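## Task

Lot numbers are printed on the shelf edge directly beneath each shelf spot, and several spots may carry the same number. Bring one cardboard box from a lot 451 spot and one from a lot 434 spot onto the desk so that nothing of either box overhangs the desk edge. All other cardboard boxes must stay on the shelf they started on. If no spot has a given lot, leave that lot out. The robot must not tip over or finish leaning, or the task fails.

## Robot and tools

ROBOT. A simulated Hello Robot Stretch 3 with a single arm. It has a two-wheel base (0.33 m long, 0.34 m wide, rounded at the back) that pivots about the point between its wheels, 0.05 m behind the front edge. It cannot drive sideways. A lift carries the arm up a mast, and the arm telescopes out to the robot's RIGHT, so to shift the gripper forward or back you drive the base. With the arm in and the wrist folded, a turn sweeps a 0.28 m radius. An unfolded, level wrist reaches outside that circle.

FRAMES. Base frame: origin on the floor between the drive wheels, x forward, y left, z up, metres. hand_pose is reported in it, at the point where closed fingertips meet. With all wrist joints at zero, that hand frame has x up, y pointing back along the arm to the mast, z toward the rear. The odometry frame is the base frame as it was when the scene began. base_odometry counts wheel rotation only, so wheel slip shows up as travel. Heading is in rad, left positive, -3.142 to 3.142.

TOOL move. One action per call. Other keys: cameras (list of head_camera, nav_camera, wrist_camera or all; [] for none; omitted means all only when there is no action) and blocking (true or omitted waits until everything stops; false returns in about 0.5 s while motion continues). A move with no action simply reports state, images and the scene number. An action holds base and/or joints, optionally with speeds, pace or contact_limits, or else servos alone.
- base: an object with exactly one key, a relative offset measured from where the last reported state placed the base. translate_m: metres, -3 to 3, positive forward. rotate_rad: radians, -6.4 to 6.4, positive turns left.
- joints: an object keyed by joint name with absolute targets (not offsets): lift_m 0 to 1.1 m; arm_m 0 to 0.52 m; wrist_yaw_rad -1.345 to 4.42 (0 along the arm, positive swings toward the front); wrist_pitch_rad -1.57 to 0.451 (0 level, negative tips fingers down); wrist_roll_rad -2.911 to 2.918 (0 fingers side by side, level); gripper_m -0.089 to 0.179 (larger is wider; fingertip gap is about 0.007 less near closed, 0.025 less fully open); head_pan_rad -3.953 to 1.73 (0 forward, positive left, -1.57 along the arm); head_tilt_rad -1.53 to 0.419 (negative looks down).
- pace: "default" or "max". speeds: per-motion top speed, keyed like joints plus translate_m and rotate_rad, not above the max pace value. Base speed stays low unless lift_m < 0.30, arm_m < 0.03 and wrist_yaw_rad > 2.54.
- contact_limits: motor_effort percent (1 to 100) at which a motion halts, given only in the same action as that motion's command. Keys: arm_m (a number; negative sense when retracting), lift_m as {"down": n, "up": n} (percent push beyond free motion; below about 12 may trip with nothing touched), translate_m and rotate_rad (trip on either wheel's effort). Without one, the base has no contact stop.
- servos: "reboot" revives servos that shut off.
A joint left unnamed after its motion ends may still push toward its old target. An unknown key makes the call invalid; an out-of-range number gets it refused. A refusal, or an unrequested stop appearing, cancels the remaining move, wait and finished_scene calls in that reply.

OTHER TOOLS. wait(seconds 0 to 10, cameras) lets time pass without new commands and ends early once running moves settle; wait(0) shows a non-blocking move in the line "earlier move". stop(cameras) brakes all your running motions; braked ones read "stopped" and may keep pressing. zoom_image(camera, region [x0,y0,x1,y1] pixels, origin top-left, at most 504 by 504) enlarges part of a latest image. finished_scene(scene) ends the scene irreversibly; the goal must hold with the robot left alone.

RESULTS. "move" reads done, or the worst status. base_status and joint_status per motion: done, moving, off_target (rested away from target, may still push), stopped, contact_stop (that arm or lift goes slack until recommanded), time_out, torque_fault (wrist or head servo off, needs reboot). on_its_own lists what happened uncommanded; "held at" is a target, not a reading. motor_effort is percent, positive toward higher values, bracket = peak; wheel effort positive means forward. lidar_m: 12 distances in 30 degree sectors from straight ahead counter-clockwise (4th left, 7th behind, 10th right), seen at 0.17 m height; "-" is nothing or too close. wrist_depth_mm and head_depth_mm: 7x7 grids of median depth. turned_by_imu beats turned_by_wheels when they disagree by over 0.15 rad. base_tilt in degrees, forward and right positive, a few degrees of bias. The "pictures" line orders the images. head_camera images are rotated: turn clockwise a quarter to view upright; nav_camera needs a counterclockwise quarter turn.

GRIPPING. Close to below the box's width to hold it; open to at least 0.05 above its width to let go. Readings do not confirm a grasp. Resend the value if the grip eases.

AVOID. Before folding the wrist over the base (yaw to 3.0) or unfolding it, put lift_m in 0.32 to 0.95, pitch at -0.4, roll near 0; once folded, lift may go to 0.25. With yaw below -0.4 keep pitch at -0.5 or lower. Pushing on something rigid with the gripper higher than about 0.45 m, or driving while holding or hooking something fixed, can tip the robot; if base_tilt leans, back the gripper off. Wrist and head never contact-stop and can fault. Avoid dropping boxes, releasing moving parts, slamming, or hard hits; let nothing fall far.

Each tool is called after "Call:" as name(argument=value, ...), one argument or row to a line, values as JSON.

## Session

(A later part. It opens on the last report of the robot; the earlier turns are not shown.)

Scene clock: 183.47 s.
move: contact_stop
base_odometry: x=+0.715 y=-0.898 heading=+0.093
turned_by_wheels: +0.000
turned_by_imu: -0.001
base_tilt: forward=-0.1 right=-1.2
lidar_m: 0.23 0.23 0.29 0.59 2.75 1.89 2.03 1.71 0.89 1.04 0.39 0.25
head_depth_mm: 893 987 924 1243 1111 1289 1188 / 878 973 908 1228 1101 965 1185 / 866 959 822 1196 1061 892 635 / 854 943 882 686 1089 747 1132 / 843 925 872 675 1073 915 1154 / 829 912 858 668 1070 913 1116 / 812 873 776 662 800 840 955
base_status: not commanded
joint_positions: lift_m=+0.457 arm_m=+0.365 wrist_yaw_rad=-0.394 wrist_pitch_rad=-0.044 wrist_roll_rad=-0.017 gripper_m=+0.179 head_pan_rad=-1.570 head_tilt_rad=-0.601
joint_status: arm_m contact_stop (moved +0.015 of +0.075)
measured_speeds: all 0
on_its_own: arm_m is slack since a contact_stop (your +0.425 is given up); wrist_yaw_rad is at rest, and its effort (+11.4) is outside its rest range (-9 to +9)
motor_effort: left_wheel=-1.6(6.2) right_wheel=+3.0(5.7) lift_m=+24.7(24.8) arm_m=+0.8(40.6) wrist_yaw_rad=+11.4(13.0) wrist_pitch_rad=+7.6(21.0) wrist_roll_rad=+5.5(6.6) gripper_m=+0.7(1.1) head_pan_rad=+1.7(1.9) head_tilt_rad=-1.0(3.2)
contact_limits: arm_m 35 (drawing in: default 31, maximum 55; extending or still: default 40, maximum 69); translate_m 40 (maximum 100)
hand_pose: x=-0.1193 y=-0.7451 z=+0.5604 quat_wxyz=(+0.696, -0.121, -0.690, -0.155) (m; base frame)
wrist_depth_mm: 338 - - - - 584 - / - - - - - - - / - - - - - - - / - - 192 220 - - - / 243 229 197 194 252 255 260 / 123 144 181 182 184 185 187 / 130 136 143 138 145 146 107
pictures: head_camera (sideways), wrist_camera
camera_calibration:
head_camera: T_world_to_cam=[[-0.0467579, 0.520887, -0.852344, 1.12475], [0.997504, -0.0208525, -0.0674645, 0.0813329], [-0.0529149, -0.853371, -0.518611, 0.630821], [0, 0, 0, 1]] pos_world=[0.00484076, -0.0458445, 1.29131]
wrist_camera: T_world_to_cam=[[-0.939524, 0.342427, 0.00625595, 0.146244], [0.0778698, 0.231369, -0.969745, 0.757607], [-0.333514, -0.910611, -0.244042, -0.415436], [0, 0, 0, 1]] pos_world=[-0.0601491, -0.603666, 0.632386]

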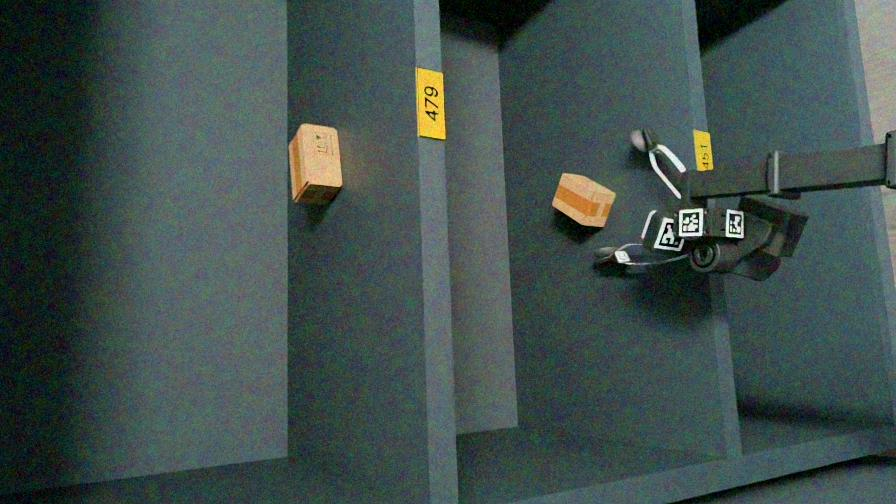

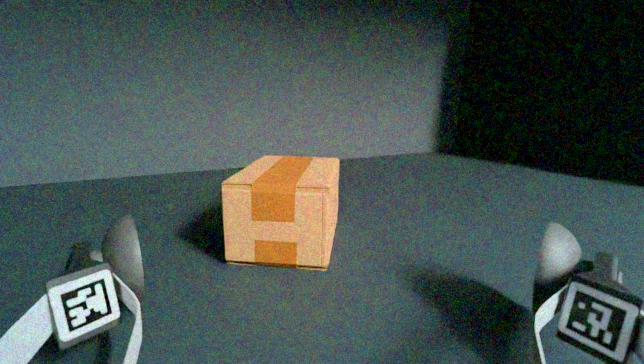

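Call:
move(
  joints={"arm_m": 0.32},
)

Call:
move(
  joints={"lift_m": 0.485, "wrist_yaw_rad": -0.38, "wrist_pitch_rad": 0.0, "wrist_roll_rad": 0},
  cameras=["head_camera","wrist_camera"],
)

Call:
zoom_image(
  camera="head_camera",
  region=[560, 80, 800, 300],
)

Scene clock: 194.33 s.
move: done
base_odometry: x=+0.715 y=-0.898 heading=+0.093
turned_by_wheels: +0.000
turned_by_imu: +0.000
base_tilt: forward=-0.3 right=-1.3
lidar_m: 0.23 0.23 0.29 0.59 2.75 1.90 2.04 1.71 0.89 1.04 0.38 0.25
head_depth_mm: 892 985 921 1245 1114 1289 1183 / 877 967 906 1228 1103 963 1184 / 866 952 817 1210 1055 897 626 / 853 939 878 684 1084 867 1104 / 844 924 868 675 1078 916 1146 / 830 910 855 667 1067 911 1113 / 810 872 774 661 798 840 951
base_status: not commanded
joint_positions: lift_m=+0.457 arm_m=+0.320 wrist_yaw_rad=-0.383 wrist_pitch_rad=-0.023 wrist_roll_rad=-0.005 gripper_m=+0.179 head_pan_rad=-1.570 head_tilt_rad=-0.601
joint_status: all done
measured_speeds: all 0
motor_effort: left_wheel=-1.7(2.0) right_wheel=+3.2(3.9) lift_m=+23.9(25.0) arm_m=-12.3(14.2) wrist_yaw_rad=+3.4(13.0) wrist_pitch_rad=+3.8(7.6) wrist_roll_rad=+1.7(5.4) gripper_m=+0.7(1.0) head_pan_rad=+1.5(1.6) head_tilt_rad=+2.1(2.1)
contact_limits: translate_m 40 (maximum 100)
hand_pose: x=-0.1170 y=-0.7020 z=+0.5657 quat_wxyz=(+0.695, -0.126, -0.694, -0.143) (m; base frame)
wrist_depth_mm: - - - - - - - / - - - - 649 - - / - - - - 670 - - / - - 232 250 - - - / 286 246 238 237 269 270 274 / 123 171 191 192 193 193 195 / 137 143 149 156 150 151 107
pictures: none

Scene clock: 195.37 s.
move: done
base_odometry: x=+0.715 y=-0.898 heading=+0.093
turned_by_wheels: +0.000
turned_by_imu: +0.000
base_tilt: forward=-0.3 right=-1.1
lidar_m: 0.23 0.23 0.29 0.59 2.75 1.90 2.03 1.71 0.89 1.03 0.39 0.25
head_depth_mm: 893 984 922 1243 1108 1292 1197 / 880 967 902 1228 1103 966 1183 / 864 952 821 1200 1063 858 591 / 853 935 880 685 1087 742 1118 / 840 926 868 675 1071 916 1151 / 827 907 856 667 1074 914 1122 / 814 872 779 659 798 839 956
base_status: not commanded
joint_positions: lift_m=+0.485 arm_m=+0.320 wrist_yaw_rad=-0.383 wrist_pitch_rad=-0.023 wrist_roll_rad=-0.005 gripper_m=+0.179 head_pan_rad=-1.570 head_tilt_rad=-0.601
joint_status: all done
measured_speeds: all 0
motor_effort: left_wheel=-1.4(2.1) right_wheel=+3.2(3.6) lift_m=+30.6(33.4) arm_m=-9.2(12.3) wrist_yaw_rad=+1.5(3.4) wrist_pitch_rad=+3.6(5.9) wrist_roll_rad=+1.8(2.7) gripper_m=+0.2(1.0) head_pan_rad=+0.4(1.5) head_tilt_rad=+2.5(3.1)
contact_limits: translate_m 40 (maximum 100)
hand_pose: x=-0.1170 y=-0.7021 z=+0.5939 quat_wxyz=(+0.695, -0.126, -0.694, -0.143) (m; base frame)
wrist_depth_mm: - - - - - - - / - - - - 651 - - / - - - - 667 - - / - - - 303 - - - / 313 145 241 247 320 299 323 / - 219 244 241 247 249 250 / 175 183 191 192 193 193 105
pictures: head_camera (sideways), wrist_camera
camera_calibration:
head_camera: T_world_to_cam=[[-0.0467579, 0.520887, -0.852344, 1.12475], [0.997504, -0.0208525, -0.0674645, 0.0813329], [-0.0529149, -0.853371, -0.518611, 0.630821], [0, 0, 0, 1]] pos_world=[0.00484076, -0.0458445, 1.29131]
wrist_camera: T_world_to_cam=[[-0.943163, 0.332307, -0.00406946, 0.132026], [0.0777113, 0.208624, -0.974904, 0.767027], [-0.323118, -0.919809, -0.22259, -0.385235], [0, 0, 0, 1]] pos_world=[-0.0595613, -0.558235, 0.662565]

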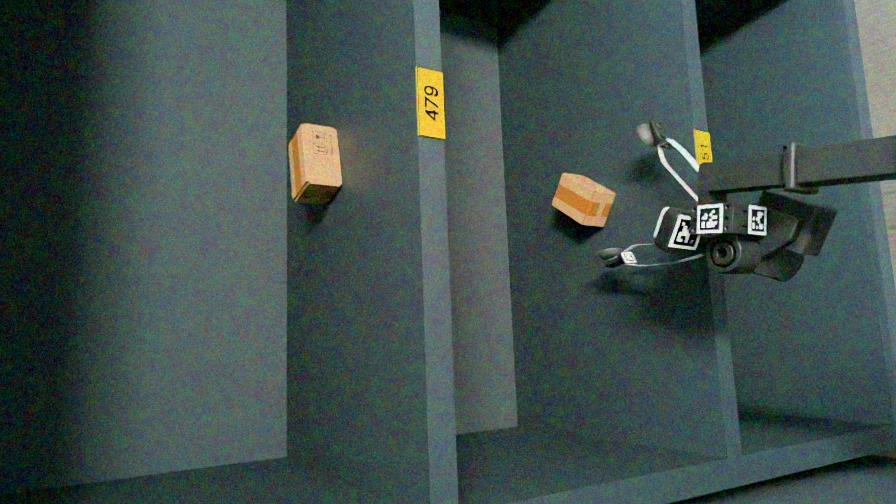

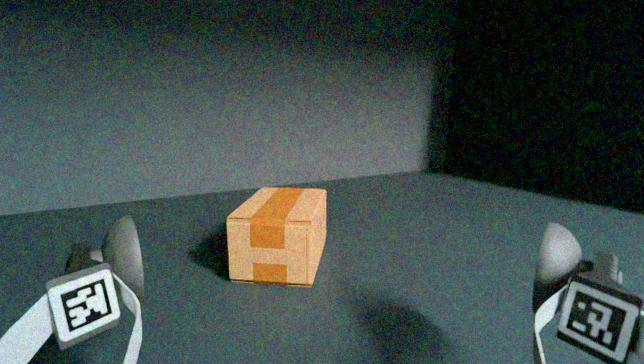

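Scaled by 2.100 from the camera's 896x504 image, which has a finer 1280x720 frame.

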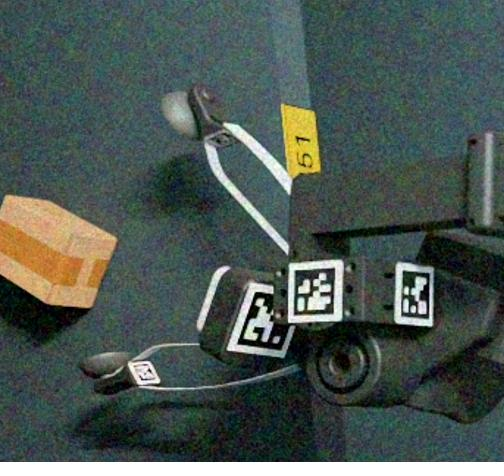

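Call:
move(
  joints={"lift_m": 0.57, "wrist_pitch_rad": -0.33, "wrist_roll_rad": 0},
)

Call:
move(
  joints={"arm_m": 0.425},
  contact_limits={"arm_m": 30},
  cameras=["head_camera","wrist_camera"],
)

Scene clock: 216.40 s.
move: done
base_odometry: x=+0.715 y=-0.898 heading=+0.093
turned_by_wheels: +0.000
turned_by_imu: +0.000
base_tilt: forward=-0.3 right=-1.3
lidar_m: 0.23 0.23 0.29 0.59 2.75 1.89 2.04 1.71 0.89 1.04 0.39 0.25
head_depth_mm: 898 984 925 1240 1111 1286 1186 / 881 968 908 1231 1105 960 1164 / 865 952 823 1195 1064 607 1135 / 851 937 885 682 1085 631 1152 / 843 926 871 674 1077 916 1151 / 830 913 857 669 1071 912 1123 / 811 875 776 659 797 840 953
base_status: not commanded
joint_positions: lift_m=+0.570 arm_m=+0.320 wrist_yaw_rad=-0.383 wrist_pitch_rad=-0.343 wrist_roll_rad=-0.001 gripper_m=+0.179 head_pan_rad=-1.570 head_tilt_rad=-0.600
joint_status: all done
measured_speeds: all 0
motor_effort: left_wheel=-1.2(2.0) right_wheel=+3.4(3.7) lift_m=+30.4(33.6) arm_m=+1.7(2.2) wrist_yaw_rad=+1.6(3.0) wrist_pitch_rad=+1.9(6.0) wrist_roll_rad=-0.5(2.3) gripper_m=+0.5(1.0) head_pan_rad=+0.4(0.8) head_tilt_rad=+4.0(4.1)
contact_limits: translate_m 40 (maximum 100)
hand_pose: x=-0.1086 y=-0.6813 z=+0.5999 quat_wxyz=(+0.661, -0.014, -0.707, -0.251) (m; base frame)
wrist_depth_mm: - - - - - - - / - - - - - - - / - - - - - - - / 317 331 264 275 310 322 308 / 290 266 273 269 274 272 270 / - 216 230 230 228 227 226 / 188 193 198 196 196 195 105
pictures: none

Scene clock: 218.40 s.
move: done
base_odometry: x=+0.715 y=-0.898 heading=+0.093
turned_by_wheels: +0.000
turned_by_imu: +0.000
base_tilt: forward=-0.4 right=-1.1
lidar_m: 0.23 0.23 0.29 0.59 2.75 1.89 2.03 1.71 0.89 1.04 0.38 0.25
head_depth_mm: 892 984 920 1247 1111 1290 1195 / 879 967 909 1222 1103 962 1159 / 867 951 821 1200 1005 644 1130 / 850 939 881 682 1048 892 1157 / 840 923 870 677 1077 919 1153 / 828 912 858 669 1072 912 1127 / 811 873 777 663 799 838 954
base_status: not commanded
joint_positions: lift_m=+0.570 arm_m=+0.425 wrist_yaw_rad=-0.383 wrist_pitch_rad=-0.343 wrist_roll_rad=-0.001 gripper_m=+0.179 head_pan_rad=-1.570 head_tilt_rad=-0.600
joint_status: all done
measured_speeds: all 0
motor_effort: left_wheel=-1.5(2.0) right_wheel=+3.3(3.8) lift_m=+28.1(30.5) arm_m=+12.9(15.4) wrist_yaw_rad=+2.1(3.4) wrist_pitch_rad=+2.0(2.1) wrist_roll_rad=+0.1(0.3) gripper_m=+0.2(0.9) head_pan_rad=+0.4(0.9) head_tilt_rad=+3.8(4.0)
contact_limits: arm_m 30 (drawing in: default 31, maximum 55; extending or still: default 40, maximum 69); translate_m 40 (maximum 100)
hand_pose: x=-0.1086 y=-0.7862 z=+0.5998 quat_wxyz=(+0.661, -0.014, -0.707, -0.251) (m; base frame)
wrist_depth_mm: 294 321 - - - 529 - / 308 333 - - - 558 - / 326 - - - - - - / 331 329 327 233 309 318 308 / 288 266 275 197 273 270 271 / - 217 223 170 228 227 226 / 188 192 197 186 195 195 105
pictures: head_camera (sideways), wrist_camera
camera_calibration:
head_camera: T_world_to_cam=[[-0.0468054, 0.519892, -0.852949, 1.12548], [0.997502, -0.0209067, -0.0674808, 0.0813516], [-0.0529151, -0.853976, -0.517615, 0.629503], [0, 0, 0, 1]] pos_world=[0.00484061, -0.0458492, 1.29131]
wrist_camera: T_world_to_cam=[[-0.941128, 0.337315, -0.0222593, 0.182961], [0.192703, 0.481221, -0.855156, 0.944788], [-0.277746, -0.809101, -0.517892, -0.189441], [0, 0, 0, 1]] pos_world=[-0.0624899, -0.669645, 0.713904]

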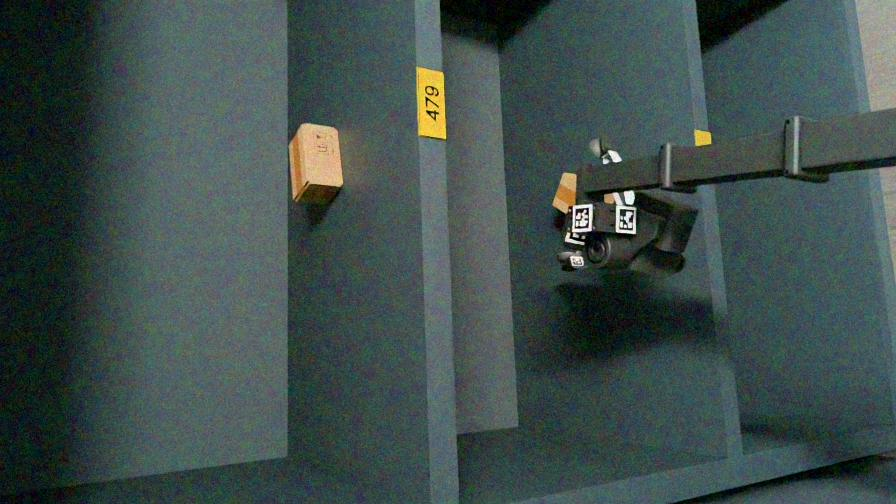

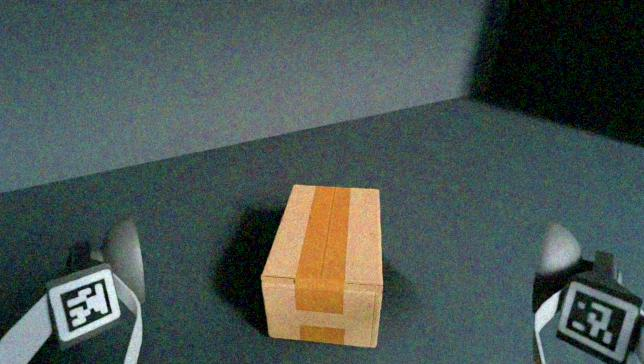

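Call:
move(
  joints={"arm_m": 0.447},
  contact_limits={"arm_m": 30},
)

Call:
move(
  joints={"lift_m": 0.54},
  speeds={"lift_m": 0.04},
  contact_limits={"lift_m": {"down": 15}},
  cameras=["wrist_camera"],
)

Call:
move(
  joints={"gripper_m": 0.03},
  cameras=["wrist_camera"],
)

Scene clock: 230.40 s.
move: done
base_odometry: x=+0.715 y=-0.898 heading=+0.093
turned_by_wheels: +0.000
turned_by_imu: +0.000
base_tilt: forward=-0.2 right=-1.1
lidar_m: 0.23 0.23 0.29 0.59 2.75 1.89 2.03 1.71 0.89 1.04 0.38 0.25
head_depth_mm: 892 989 925 1238 1111 1286 1188 / 880 969 903 1226 1098 964 1155 / 865 954 818 1198 989 631 1133 / 856 936 885 683 976 897 1157 / 842 924 870 675 1080 913 1148 / 830 912 857 669 1068 912 1119 / 810 873 774 662 799 837 951
base_status: not commanded
joint_positions: lift_m=+0.570 arm_m=+0.447 wrist_yaw_rad=-0.383 wrist_pitch_rad=-0.343 wrist_roll_rad=-0.001 gripper_m=+0.179 head_pan_rad=-1.570 head_tilt_rad=-0.600
joint_status: all done
measured_speeds: all 0
motor_effort: left_wheel=-1.1(1.8) right_wheel=+3.4(3.9) lift_m=+23.6(24.7) arm_m=+12.8(14.7) wrist_yaw_rad=+0.6(3.6) wrist_pitch_rad=+2.0(2.1) wrist_roll_rad=+0.1(0.3) gripper_m=+0.6(1.1) head_pan_rad=+0.5(0.7) head_tilt_rad=+2.9(3.3)
contact_limits: arm_m 30 (drawing in: default 31, maximum 55; extending or still: default 40, maximum 69); translate_m 40 (maximum 100)
hand_pose: x=-0.1086 y=-0.8082 z=+0.5998 quat_wxyz=(+0.661, -0.014, -0.707, -0.251) (m; base frame)
wrist_depth_mm: 278 303 329 - - 514 - / 294 320 - - - 545 - / 307 331 - - - - - / 322 326 326 323 320 307 319 / 290 266 275 197 261 272 270 / - 215 229 165 214 227 227 / 187 192 196 156 186 195 105
pictures: none

Scene clock: 231.63 s.
move: done
base_odometry: x=+0.715 y=-0.898 heading=+0.093
turned_by_wheels: +0.000
turned_by_imu: +0.000
base_tilt: forward=-0.4 right=-1.2
lidar_m: 0.23 0.23 0.29 0.59 2.75 1.90 2.03 1.71 0.89 1.04 0.39 0.25
head_depth_mm: 889 988 923 1245 1109 1287 1192 / 876 972 910 1231 1102 965 1171 / 865 956 819 1195 1056 681 574 / 851 939 886 683 1046 889 1157 / 839 925 873 677 1078 913 1149 / 826 906 859 669 1069 910 1118 / 809 874 776 661 798 836 951
base_status: not commanded
joint_positions: lift_m=+0.540 arm_m=+0.447 wrist_yaw_rad=-0.383 wrist_pitch_rad=-0.343 wrist_roll_rad=-0.001 gripper_m=+0.179 head_pan_rad=-1.570 head_tilt_rad=-0.600
joint_status: all done
measured_speeds: all 0
motor_effort: left_wheel=-1.6(1.9) right_wheel=+3.5(3.7) lift_m=+23.6(25.7) arm_m=+11.1(13.0) wrist_yaw_rad=+0.5(3.2) wrist_pitch_rad=+2.0(2.1) wrist_roll_rad=-0.1(0.4) gripper_m=+0.8(1.1) head_pan_rad=-0.2(0.8) head_tilt_rad=+2.5(3.2)
contact_limits: arm_m 30 (drawing in: default 31, maximum 55; extending or still: default 40, maximum 69); lift_m down 15 (down: maximum 72; up: maximum 65); translate_m 40 (maximum 100)
hand_pose: x=-0.1086 y=-0.8082 z=+0.5698 quat_wxyz=(+0.661, -0.014, -0.707, -0.251) (m; base frame)
wrist_depth_mm: 278 304 330 - - 508 - / 294 321 - - - 535 - / 308 334 - - - - 326 / 289 286 285 188 268 281 279 / 231 221 229 156 217 226 224 / 123 179 185 138 177 189 187 / 156 160 164 154 158 162 107
pictures: wrist_camera
camera_calibration:
wrist_camera: T_world_to_cam=[[-0.941132, 0.3373, -0.0223414, 0.189757], [0.192828, 0.481393, -0.855031, 0.929676], [-0.277647, -0.809006, -0.518095, -0.222619], [0, 0, 0, 1]] pos_world=[-0.0624901, -0.691645, 0.683804]

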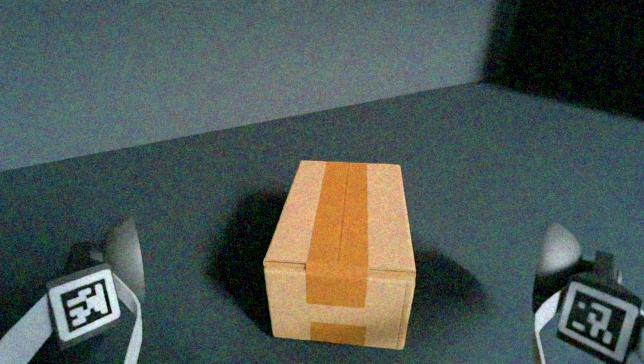

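Scene clock: 233.67 s.
move: done
base_odometry: x=+0.715 y=-0.898 heading=+0.093
turned_by_wheels: +0.000
turned_by_imu: +0.000
base_tilt: forward=-0.1 right=-1.2
lidar_m: 0.23 0.23 0.29 0.59 2.75 1.90 2.04 1.71 0.90 1.04 0.39 0.25
head_depth_mm: 890 986 927 1239 1113 1290 1197 / 880 972 911 1221 1102 960 1168 / 866 954 820 1196 1058 681 574 / 853 938 884 684 1081 893 1151 / 841 923 870 677 1077 919 1151 / 830 912 860 668 1068 910 1120 / 810 870 774 659 799 836 950
base_status: not commanded
joint_positions: lift_m=+0.540 arm_m=+0.447 wrist_yaw_rad=-0.383 wrist_pitch_rad=-0.343 wrist_roll_rad=-0.001 gripper_m=+0.031 head_pan_rad=-1.570 head_tilt_rad=-0.600
joint_status: all done
measured_speeds: all 0
motor_effort: left_wheel=-1.7(2.1) right_wheel=+2.2(4.1) lift_m=+23.9(24.1) arm_m=+7.6(11.1) wrist_yaw_rad=+2.5(3.5) wrist_pitch_rad=+2.0(2.1) wrist_roll_rad=+0.1(0.4) gripper_m=-11.5(83.9) head_pan_rad=+0.1(1.0) head_tilt_rad=+1.8(2.9)
contact_limits: arm_m 30 (drawing in: default 31, maximum 55; extending or still: default 40, maximum 69); lift_m down 15 (down: maximum 72; up: maximum 65); translate_m 40 (maximum 100)
hand_pose: x=-0.1086 y=-0.8082 z=+0.5697 quat_wxyz=(+0.661, -0.014, -0.707, -0.252) (m; base frame)
wrist_depth_mm: 279 303 331 - - 510 - / 292 321 - - - 527 - / 308 333 - - - - 325 / 288 287 285 188 269 279 279 / 231 230 220 156 156 225 224 / 193 192 129 138 126 189 189 / 165 159 159 154 154 157 161
pictures: wrist_camera
camera_calibration:
wrist_camera: T_world_to_cam=[[-0.941117, 0.337343, -0.0223482, 0.189793], [0.192892, 0.481491, -0.854962, 0.929701], [-0.277655, -0.808929, -0.51821, -0.222489], [0, 0, 0, 1]] pos_world=[-0.0624902, -0.691645, 0.683804]

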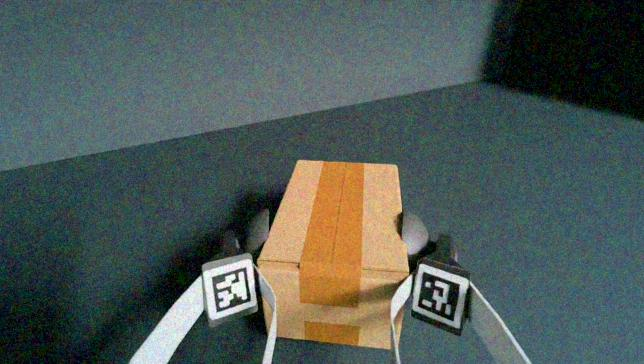

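Call:
move(
  joints={"gripper_m": 0.005},
)

Call:
move(
  joints={"lift_m": 0.6},
  speeds={"lift_m": 0.06},
  cameras=["wrist_camera"],
)

Call:
move(
  joints={"arm_m": 0.0},
  cameras=["head_camera","wrist_camera"],
)

Scene clock: 241.07 s.
move: done
base_odometry: x=+0.715 y=-0.898 heading=+0.093
turned_by_wheels: +0.000
turned_by_imu: +0.000
base_tilt: forward=-0.5 right=-1.1
lidar_m: 0.23 0.23 0.29 0.59 2.77 1.89 2.03 1.71 0.90 1.04 0.39 0.25
head_depth_mm: 895 984 920 1243 1112 1287 1189 / 876 973 909 1222 1099 964 1172 / 865 954 821 1202 1057 681 576 / 852 938 885 682 1087 893 1160 / 841 926 873 677 1081 916 1155 / 828 907 857 667 1070 908 1124 / 812 870 776 659 800 837 951
base_status: not commanded
joint_positions: lift_m=+0.540 arm_m=+0.447 wrist_yaw_rad=-0.383 wrist_pitch_rad=-0.343 wrist_roll_rad=-0.001 gripper_m=+0.006 head_pan_rad=-1.570 head_tilt_rad=-0.600
joint_status: all done
measured_speeds: all 0
motor_effort: left_wheel=-1.8(2.1) right_wheel=+2.9(3.8) lift_m=+25.4(25.7) arm_m=+2.0(3.5) wrist_yaw_rad=+2.3(2.7) wrist_pitch_rad=+2.0(2.1) wrist_roll_rad=-0.1(0.3) gripper_m=-19.9(87.7) head_pan_rad=-0.7(1.2) head_tilt_rad=+1.5(2.6)
contact_limits: arm_m 30 (drawing in: default 31, maximum 55; extending or still: default 40, maximum 69); lift_m down 15 (down: maximum 72; up: maximum 65); translate_m 40 (maximum 100)
hand_pose: x=-0.1086 y=-0.8082 z=+0.5697 quat_wxyz=(+0.661, -0.014, -0.707, -0.252) (m; base frame)
wrist_depth_mm: 279 304 331 - - 508 - / 294 320 - - - 533 - / 310 334 - - - - 323 / 287 285 285 187 268 279 277 / 230 229 220 157 156 225 225 / 193 191 128 138 127 188 188 / 165 160 159 154 154 157 162
pictures: none

Scene clock: 242.67 s.
move: done
base_odometry: x=+0.715 y=-0.898 heading=+0.093
turned_by_wheels: +0.000
turned_by_imu: +0.000
base_tilt: forward=-0.3 right=-1.1
lidar_m: 0.23 0.23 0.29 0.59 2.75 1.90 2.04 1.71 0.89 1.04 0.39 0.25
head_depth_mm: 892 983 923 1241 1109 1286 1190 / 880 966 909 1227 1106 935 1148 / 864 956 821 1197 731 684 1140 / 851 933 881 684 735 922 1157 / 843 924 870 676 1079 917 1149 / 829 911 856 668 1072 913 1118 / 810 870 776 662 795 841 953
base_status: not commanded
joint_positions: lift_m=+0.600 arm_m=+0.447 wrist_yaw_rad=-0.383 wrist_pitch_rad=-0.353 wrist_roll_rad=-0.001 gripper_m=+0.008 head_pan_rad=-1.570 head_tilt_rad=-0.600
joint_status: all done
measured_speeds: all 0
motor_effort: left_wheel=-1.3(2.0) right_wheel=+2.6(3.8) lift_m=+28.6(34.7) arm_m=-0.6(2.5) wrist_yaw_rad=+3.1(3.5) wrist_pitch_rad=+3.8(4.0) wrist_roll_rad=+0.2(0.4) gripper_m=-8.5(20.4) head_pan_rad=-0.6(1.2) head_tilt_rad=+1.1(2.1)
contact_limits: arm_m 30 (drawing in: default 31, maximum 55; extending or still: default 40, maximum 69); translate_m 40 (maximum 100)
hand_pose: x=-0.1082 y=-0.8073 z=+0.6276 quat_wxyz=(+0.660, -0.010, -0.707, -0.255) (m; base frame)
wrist_depth_mm: 279 303 329 - - 508 - / 295 322 - - - 549 - / 309 334 - - - - - / 327 - - 190 - - - / 318 319 157 158 157 310 311 / 266 266 128 139 127 262 260 / 230 216 216 155 214 219 224
pictures: wrist_camera
camera_calibration:
wrist_camera: T_world_to_cam=[[-0.941054, 0.337496, -0.0226843, 0.191504], [0.195795, 0.488803, -0.850139, 0.981861], [-0.27583, -0.804468, -0.52607, -0.182962], [0, 0, 0, 1]] pos_world=[-0.0624943, -0.691755, 0.742812]

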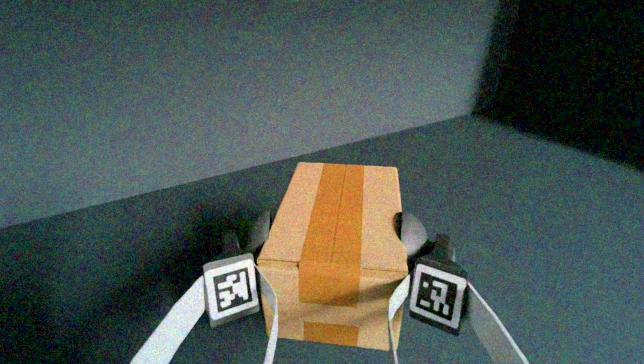

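Scene clock: 247.13 s.
move: done
base_odometry: x=+0.715 y=-0.898 heading=+0.093
turned_by_wheels: +0.000
turned_by_imu: +0.000
base_tilt: forward=-0.3 right=-1.1
lidar_m: 0.23 0.23 0.29 0.59 2.75 1.89 2.03 1.71 0.89 1.04 0.39 0.25
head_depth_mm: 894 986 924 1249 1111 1293 1192 / 880 968 908 1224 1097 968 1171 / 867 954 825 1201 1104 956 627 / 850 939 884 685 1085 947 1161 / 837 923 872 676 1084 916 1151 / 829 907 860 668 1070 911 1121 / 809 871 777 662 796 840 955
base_status: not commanded
joint_positions: lift_m=+0.600 arm_m=+0.001 wrist_yaw_rad=-0.383 wrist_pitch_rad=-0.353 wrist_roll_rad=-0.001 gripper_m=+0.008 head_pan_rad=-1.570 head_tilt_rad=-0.600
joint_status: all done
measured_speeds: all 0
motor_effort: left_wheel=-0.6(2.2) right_wheel=+3.1(4.0) lift_m=+27.3(29.0) arm_m=-12.5(14.6) wrist_yaw_rad=+1.8(3.2) wrist_pitch_rad=+3.8(3.9) wrist_roll_rad=+0.3(0.5) gripper_m=-8.7(9.4) head_pan_rad=-1.3(1.8) head_tilt_rad=+1.0(2.4)
contact_limits: translate_m 40 (maximum 100)
hand_pose: x=-0.1082 y=-0.3608 z=+0.6275 quat_wxyz=(+0.660, -0.010, -0.707, -0.255) (m; base frame)
wrist_depth_mm: - - - - 863 - - / - - - - - 615 - / - - - - - 639 - / - - - 181 189 757 - / - - 156 158 150 827 - / - - 128 138 127 897 916 / - - - 151 761 784 806
pictures: head_camera (sideways), wrist_camera
camera_calibration:
head_camera: T_world_to_cam=[[-0.0468054, 0.519892, -0.852949, 1.12548], [0.997502, -0.0209067, -0.0674808, 0.0813516], [-0.0529151, -0.853976, -0.517615, 0.629503], [0, 0, 0, 1]] pos_world=[0.00484061, -0.0458492, 1.29131]
wrist_camera: T_world_to_cam=[[-0.941097, 0.337375, -0.0226832, 0.0408127], [0.195886, 0.489278, -0.849844, 0.763564], [-0.275618, -0.804229, -0.526545, 0.176577], [0, 0, 0, 1]] pos_world=[-0.0624947, -0.245356, 0.742813]

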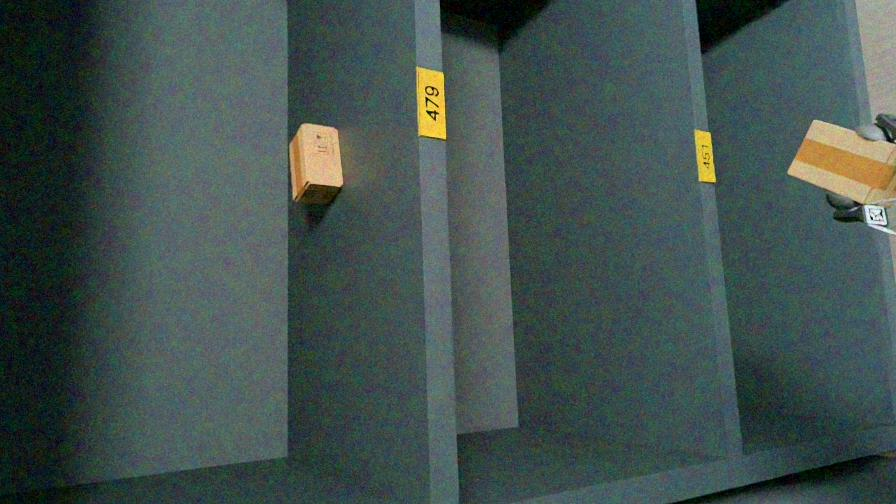

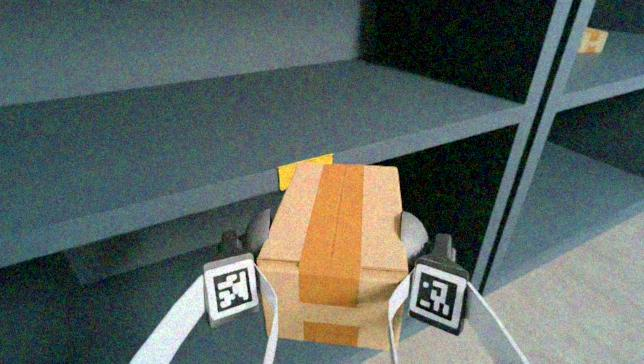

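Call:
move(
  base={"translate_m": -0.714},
  joints={"lift_m": 0.85},
)

Call:
move(
  base={"rotate_rad": -1.455},
  joints={"head_pan_rad": -1.57, "head_tilt_rad": -0.5},
)

Call:
move(
  base={"translate_m": -1.08},
  cameras=["head_camera","wrist_camera"],
)

Scene clock: 285.00 s.
move: done
base_odometry: x=+0.004 y=-0.964 heading=+0.093
turned_by_wheels: +0.000
turned_by_imu: +0.000
base_tilt: forward=-0.2 right=-1.2
lidar_m: 0.93 0.94 1.16 2.38 2.32 1.27 1.33 1.15 1.14 0.69 1.15 1.01
head_depth_mm: 985 1082 926 1342 1118 1409 1267 / 971 1069 912 1326 1106 467 - / 953 1049 898 1298 1097 332 302 / 931 1037 885 1267 1085 1348 1200 / 561 618 691 766 864 1015 1171 / 878 969 804 1229 1073 1290 1172 / 897 989 847 1219 1064 1297 1166
base_status: done
joint_positions: lift_m=+0.850 arm_m=+0.001 wrist_yaw_rad=-0.383 wrist_pitch_rad=-0.354 wrist_roll_rad=-0.001 gripper_m=+0.008 head_pan_rad=-1.570 head_tilt_rad=-0.600
joint_status: all done
measured_speeds: all 0
motor_effort: left_wheel=-6.6(11.3) right_wheel=-6.5(14.7) lift_m=+24.0(34.6) arm_m=-5.6(10.8) wrist_yaw_rad=+1.9(3.4) wrist_pitch_rad=+4.0(4.0) wrist_roll_rad=+0.2(0.4) gripper_m=-8.9(9.2) head_pan_rad=-1.9(2.8) head_tilt_rad=-1.0(1.2)
hand_pose: x=-0.1082 y=-0.3608 z=+0.8774 quat_wxyz=(+0.660, -0.010, -0.707, -0.255) (m; base frame)
wrist_depth_mm: 350 - - - - - - / - 386 - - - - - / - 407 - - - - - / - - - 189 190 - - / - - 153 157 157 - - / - - 128 139 127 - - / - 97 638 152 - - -
pictures: none

Scene clock: 288.43 s.
move: done
base_odometry: x=+0.004 y=-0.964 heading=-1.362
turned_by_wheels: -1.455
turned_by_imu: -1.432
base_tilt: forward=-0.5 right=-1.3
lidar_m: 0.69 1.17 0.97 0.93 0.96 1.30 3.56 1.30 1.28 1.34 1.14 1.18
head_depth_mm: 1109 1202 1317 1453 1610 1632 1321 / 1110 1194 1283 1434 1590 1626 426 / 1102 1195 1302 1438 1577 1603 291 / 1100 1192 1308 1422 1584 1593 1307 / 1100 1185 1296 1418 1578 1590 1295 / 1099 1189 1288 1415 1568 1580 1293 / 1091 1185 1290 1420 1580 1570 1289
base_status: done
joint_positions: lift_m=+0.850 arm_m=+0.001 wrist_yaw_rad=-0.382 wrist_pitch_rad=-0.354 wrist_roll_rad=-0.001 gripper_m=+0.008 head_pan_rad=-1.570 head_tilt_rad=-0.500
joint_status: all done
measured_speeds: all 0
motor_effort: left_wheel=+7.8(11.8) right_wheel=-8.3(14.3) lift_m=+24.1(25.0) arm_m=-10.4(10.6) wrist_yaw_rad=+0.9(3.2) wrist_pitch_rad=+3.8(4.1) wrist_roll_rad=+0.1(0.3) gripper_m=-9.0(9.1) head_pan_rad=-2.0(3.7) head_tilt_rad=+3.9(5.1)
hand_pose: x=-0.1081 y=-0.3608 z=+0.8774 quat_wxyz=(+0.660, -0.010, -0.707, -0.255) (m; base frame)
wrist_depth_mm: - - - - - - - / - - - - - - - / - - - - - - - / - - - 190 - - - / - - 159 158 158 - - / - - 128 139 128 - - / - - - 155 - - -
pictures: none

Scene clock: 300.37 s.
move: done
base_odometry: x=-0.220 y=+0.092 heading=-1.362
turned_by_wheels: +0.000
turned_by_imu: +0.000
base_tilt: forward=-0.3 right=-1.2
lidar_m: 1.76 1.32 0.96 0.92 0.95 1.28 2.52 1.40 0.78 0.93 1.42 1.89
head_depth_mm: 1139 1235 1345 1380 952 815 1292 / 1139 1226 1346 1361 947 746 427 / 1130 1226 1332 1344 939 772 290 / 1129 1222 1327 1335 935 797 1312 / 1132 1218 1323 1319 925 793 1292 / 1125 1216 1330 1391 918 789 1295 / 1120 1212 1318 1439 1005 782 1287
base_status: done
joint_positions: lift_m=+0.850 arm_m=+0.001 wrist_yaw_rad=-0.382 wrist_pitch_rad=-0.354 wrist_roll_rad=-0.001 gripper_m=+0.008 head_pan_rad=-1.570 head_tilt_rad=-0.500
joint_status: not commanded
measured_speeds: all 0
motor_effort: left_wheel=-5.5(10.3) right_wheel=-6.0(14.6) lift_m=+25.3(26.3) arm_m=-2.3(13.6) wrist_yaw_rad=+2.0(3.4) wrist_pitch_rad=+4.0(4.1) wrist_roll_rad=+0.2(0.4) gripper_m=-8.5(9.1) head_pan_rad=-2.8(3.8) head_tilt_rad=+2.2(4.7)
hand_pose: x=-0.1081 y=-0.3608 z=+0.8774 quat_wxyz=(+0.660, -0.010, -0.707, -0.255) (m; base frame)
wrist_depth_mm: - - - - - - - / - - - - - - - / - - - - - - - / - - - 181 189 - - / - - 153 157 157 - - / - - 128 139 127 - - / - 97 - 155 - - -
pictures: head_camera (sideways), wrist_camera
camera_calibration:
head_camera: T_world_to_cam=[[-0.0466262, 0.43212, -0.90061, 1.18768], [0.997505, -0.0277097, -0.0649379, 0.0780455], [-0.0530166, -0.90139, -0.429749, 0.515209], [0, 0, 0, 1]] pos_world=[0.00484087, -0.0466535, 1.29612]
wrist_camera: T_world_to_cam=[[-0.941209, 0.337056, -0.022775, 0.0464868], [0.195897, 0.489619, -0.849646, 0.975828], [-0.275227, -0.804156, -0.526862, 0.308518], [0, 0, 0, 1]] pos_world=[-0.0624951, -0.245356, 0.992713]

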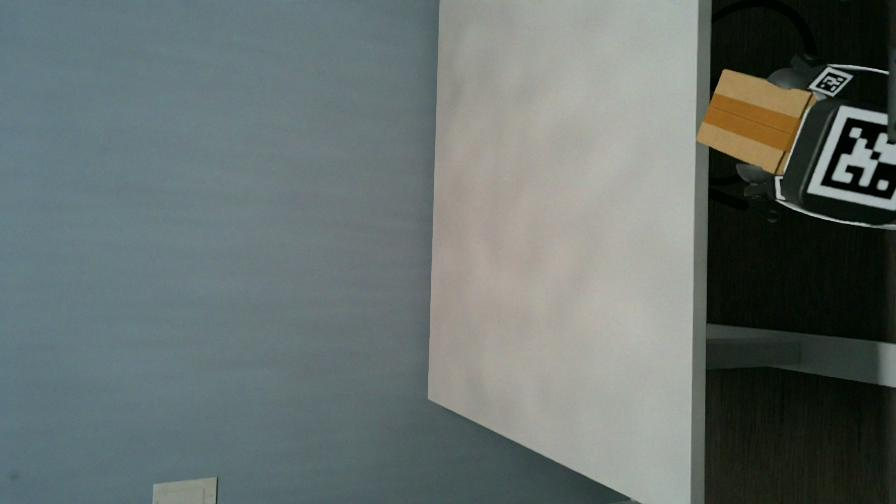

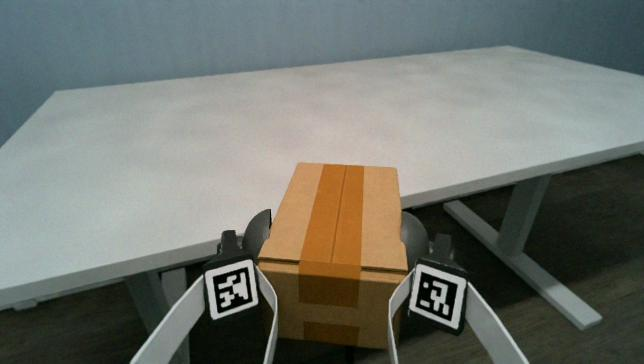

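Call:
move(
  joints={"arm_m": 0.43},
)

Call:
move(
  joints={"lift_m": 0.75},
)

Call:
move(
  joints={"lift_m": 0.7},
  speeds={"lift_m": 0.03},
  contact_limits={"lift_m": {"down": 13}},
  cameras=["head_camera","wrist_camera"],
)

Scene clock: 316.60 s.
move: done
base_odometry: x=-0.220 y=+0.092 heading=-1.362
turned_by_wheels: +0.000
turned_by_imu: +0.000
base_tilt: forward=-0.4 right=-1.2
lidar_m: 1.75 1.32 0.96 0.91 0.94 1.28 2.51 1.41 0.78 0.93 1.41 1.89
head_depth_mm: 1139 1236 1339 1383 959 302 - / 1138 1229 1340 1362 398 336 1252 / 1127 1219 1331 588 868 802 1312 / 1128 1225 1334 1256 860 797 1305 / 1124 1220 1328 1315 927 791 1282 / 1127 1221 1326 1388 918 787 1295 / 1121 1209 1324 1438 1001 783 1292
base_status: not commanded
joint_positions: lift_m=+0.850 arm_m=+0.430 wrist_yaw_rad=-0.382 wrist_pitch_rad=-0.354 wrist_roll_rad=-0.001 gripper_m=+0.008 head_pan_rad=-1.570 head_tilt_rad=-0.500
joint_status: all done
measured_speeds: all 0
motor_effort: left_wheel=-5.3(6.0) right_wheel=-6.3(6.7) lift_m=+26.3(26.8) arm_m=+13.2(15.3) wrist_yaw_rad=+1.4(2.7) wrist_pitch_rad=+3.9(4.1) wrist_roll_rad=-0.1(0.3) gripper_m=-8.4(9.1) head_pan_rad=-2.3(3.7) head_tilt_rad=+2.2(2.8)
hand_pose: x=-0.1081 y=-0.7902 z=+0.8774 quat_wxyz=(+0.660, -0.010, -0.707, -0.255) (m; base frame)
wrist_depth_mm: - - - - - - - / - - - - - - - / - - - - - - - / - - - 181 - - - / - - 153 157 151 - - / - - 128 139 127 - - / - - - 151 143 - -
pictures: none

Scene clock: 318.33 s.
move: done
base_odometry: x=-0.220 y=+0.092 heading=-1.362
turned_by_wheels: +0.000
turned_by_imu: +0.000
base_tilt: forward=-0.4 right=-1.2
lidar_m: 1.76 1.32 0.95 0.92 0.95 1.28 2.51 1.41 0.78 0.93 1.41 1.89
head_depth_mm: 1140 1230 1340 1381 956 812 1225 / 1140 1230 1339 1365 947 407 356 / 1137 1227 1339 1354 598 775 1311 / 1129 1224 1338 1332 631 797 1302 / 1129 1220 1321 1323 925 789 1289 / 1120 1211 1326 1391 919 787 1291 / 1124 1217 1317 1451 998 784 1293
base_status: not commanded
joint_positions: lift_m=+0.750 arm_m=+0.430 wrist_yaw_rad=-0.382 wrist_pitch_rad=-0.354 wrist_roll_rad=-0.001 gripper_m=+0.008 head_pan_rad=-1.570 head_tilt_rad=-0.500
joint_status: all done
measured_speeds: all 0
motor_effort: left_wheel=-5.3(6.3) right_wheel=-5.6(6.4) lift_m=+24.9(28.3) arm_m=+10.4(12.7) wrist_yaw_rad=+1.5(2.8) wrist_pitch_rad=+3.8(4.0) wrist_roll_rad=+0.2(0.3) gripper_m=-8.3(9.1) head_pan_rad=-2.4(2.9) head_tilt_rad=+1.0(2.4)
hand_pose: x=-0.1081 y=-0.7902 z=+0.7774 quat_wxyz=(+0.660, -0.010, -0.707, -0.255) (m; base frame)
wrist_depth_mm: - - - - - - - / - - - - - - - / - - - - - - - / - - - 181 - - - / - - 153 157 151 - - / - - 129 139 127 - - / - - - 152 142 - -
pictures: none

Scene clock: 320.43 s.
move: done
base_odometry: x=-0.220 y=+0.092 heading=-1.362
turned_by_wheels: +0.000
turned_by_imu: +0.000
base_tilt: forward=-0.3 right=-1.2
lidar_m: 1.75 1.32 0.96 0.92 0.95 1.28 2.52 1.41 0.77 0.93 1.41 1.89
head_depth_mm: 1143 1235 1343 1374 955 812 1294 / 1135 1227 1345 1367 947 746 388 / 1135 1228 1341 1346 654 743 1308 / 1132 1223 1338 1337 657 747 1309 / 1128 1216 1329 1313 933 792 1287 / 1127 1216 1333 1393 919 789 1290 / 1123 1210 1317 1442 1004 785 1289
base_status: not commanded
joint_positions: lift_m=+0.700 arm_m=+0.430 wrist_yaw_rad=-0.382 wrist_pitch_rad=-0.254 wrist_roll_rad=-0.001 gripper_m=+0.008 head_pan_rad=-1.570 head_tilt_rad=-0.500
joint_status: all done
measured_speeds: all 0
on_its_own: wrist_pitch_rad is at rest, and its effort (-14.5) is outside its rest range (-8 to +12)
motor_effort: left_wheel=-4.3(6.0) right_wheel=-5.6(6.6) lift_m=+13.9(26.1) arm_m=+6.7(10.6) wrist_yaw_rad=+1.9(2.8) wrist_pitch_rad=-14.5(14.9) wrist_roll_rad=+0.2(0.3) gripper_m=-8.6(9.2) head_pan_rad=-2.1(3.1) head_tilt_rad=+2.0(2.1)
contact_limits: lift_m down 13 (down: maximum 72; up: maximum 65)
hand_pose: x=-0.1118 y=-0.7995 z=+0.7511 quat_wxyz=(+0.672, -0.045, -0.705, -0.221) (m; base frame)
wrist_depth_mm: - - - - - - - / - - - - - - - / - - - - - - - / - - - 182 - - - / - - 150 148 145 - - / - - 129 139 127 - - / - - - 148 141 - -
pictures: head_camera (sideways), wrist_camera
camera_calibration:
head_camera: T_world_to_cam=[[-0.0465384, 0.432123, -0.900613, 1.18768], [0.997503, -0.0278389, -0.0649025, 0.0779936], [-0.053118, -0.901385, -0.429748, 0.515207], [0, 0, 0, 1]] pos_world=[0.00484085, -0.0466536, 1.29612]
wrist_camera: T_world_to_cam=[[-0.942024, 0.33502, -0.0187467, 0.183205], [0.163175, 0.408572, -0.898021, 1.05194], [-0.293196, -0.849017, -0.439552, -0.215164], [0, 0, 0, 1]] pos_world=[-0.0621516, -0.673848, 0.853521]

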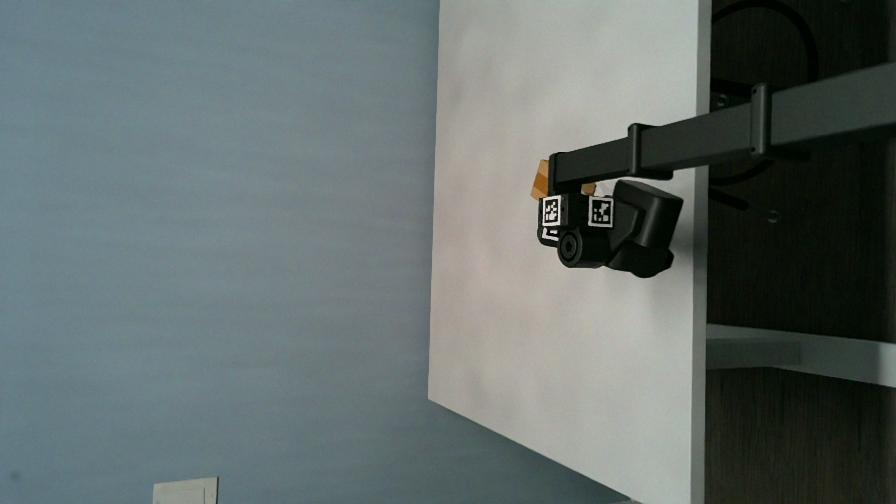

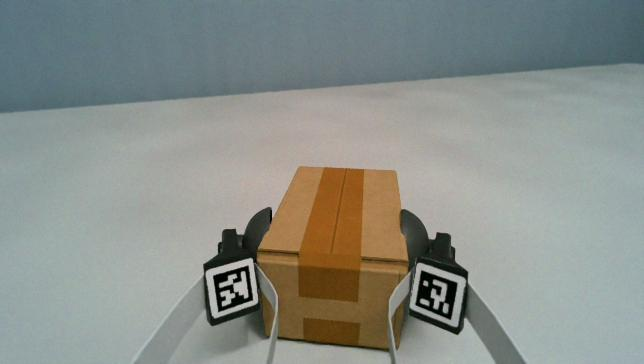

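Call:
move(
  joints={"lift_m": 0.724},
)

Call:
move(
  joints={"gripper_m": 0.179},
  cameras=["wrist_camera"],
)

Scene clock: 327.03 s.
move: done
base_odometry: x=-0.220 y=+0.092 heading=-1.362
turned_by_wheels: +0.000
turned_by_imu: +0.000
base_tilt: forward=-0.4 right=-1.2
lidar_m: 1.75 1.32 0.95 0.92 0.95 1.28 2.52 1.41 0.78 0.93 1.41 1.89
head_depth_mm: 1136 1221 1342 1380 953 812 1294 / 1135 1227 1340 1368 947 481 374 / 1136 1222 1329 1350 615 749 1311 / 1129 1219 1331 1330 641 769 1304 / 1132 1220 1333 1321 927 794 1288 / 1129 1221 1323 1386 919 786 1298 / 1128 1210 1323 1452 1000 781 1283
base_status: not commanded
joint_positions: lift_m=+0.724 arm_m=+0.430 wrist_yaw_rad=-0.382 wrist_pitch_rad=-0.331 wrist_roll_rad=-0.001 gripper_m=+0.008 head_pan_rad=-1.570 head_tilt_rad=-0.500
joint_status: all done
measured_speeds: all 0
motor_effort: left_wheel=-4.7(5.1) right_wheel=-4.8(6.6) lift_m=+29.5(30.8) arm_m=+1.7(3.1) wrist_yaw_rad=+0.5(2.5) wrist_pitch_rad=-0.1(14.5) wrist_roll_rad=+0.2(0.4) gripper_m=-8.7(8.9) head_pan_rad=-2.1(2.6) head_tilt_rad=+0.4(1.3)
hand_pose: x=-0.1089 y=-0.7925 z=+0.7566 quat_wxyz=(+0.663, -0.018, -0.706, -0.247) (m; base frame)
wrist_depth_mm: - - - - - - - / - - - - - - - / - - - - - - - / - - - 180 - - - / - - 152 148 147 - - / - - 128 140 128 - - / - - - 150 - - -
pictures: none

Scene clock: 329.27 s.
move: done
base_odometry: x=-0.220 y=+0.092 heading=-1.362
turned_by_wheels: +0.000
turned_by_imu: +0.000
base_tilt: forward=-0.3 right=-1.2
lidar_m: 1.75 1.32 0.95 0.91 0.95 1.28 2.51 1.41 0.78 0.93 1.41 1.89
head_depth_mm: 1144 1235 1344 1380 955 815 1286 / 1136 1232 1340 1360 947 481 375 / 1133 1228 1338 1348 615 747 1312 / 1126 1222 1333 1338 644 772 1296 / 1127 1219 1323 1321 927 794 1288 / 1129 1216 1325 1389 921 790 1293 / 1127 1216 1331 1449 1003 784 1290
base_status: not commanded
joint_positions: lift_m=+0.724 arm_m=+0.430 wrist_yaw_rad=-0.382 wrist_pitch_rad=-0.343 wrist_roll_rad=-0.001 gripper_m=+0.179 head_pan_rad=-1.570 head_tilt_rad=-0.500
joint_status: all done
measured_speeds: all 0
motor_effort: left_wheel=-4.6(5.0) right_wheel=-5.7(6.5) lift_m=+23.3(29.4) arm_m=-1.2(2.1) wrist_yaw_rad=+1.7(2.3) wrist_pitch_rad=+2.0(2.1) wrist_roll_rad=+0.1(0.3) gripper_m=+0.6(83.6) head_pan_rad=-1.7(2.4) head_tilt_rad=+0.7(1.4)
hand_pose: x=-0.1085 y=-0.7913 z=+0.7539 quat_wxyz=(+0.662, -0.014, -0.707, -0.251) (m; base frame)
wrist_depth_mm: - - - - - - - / - - - - - - - / - - - - - - - / - - - 185 184 - - / - 142 - 148 147 - - / - 126 - 139 137 - - / - - - 152 - - 105
pictures: wrist_camera
camera_calibration:
wrist_camera: T_world_to_cam=[[-0.941407, 0.33653, -0.0223527, 0.187736], [0.192322, 0.481193, -0.855258, 1.07896], [-0.277064, -0.809445, -0.51772, -0.114123], [0, 0, 0, 1]] pos_world=[-0.0623905, -0.674744, 0.867904]

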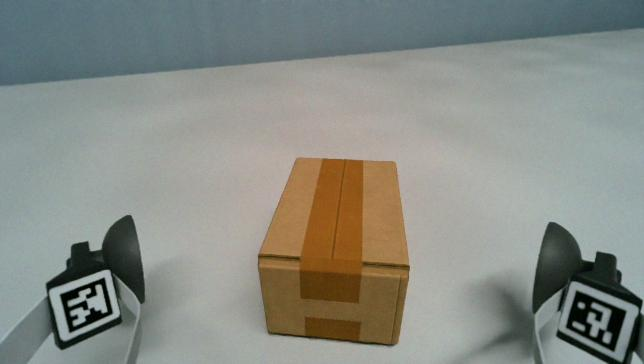

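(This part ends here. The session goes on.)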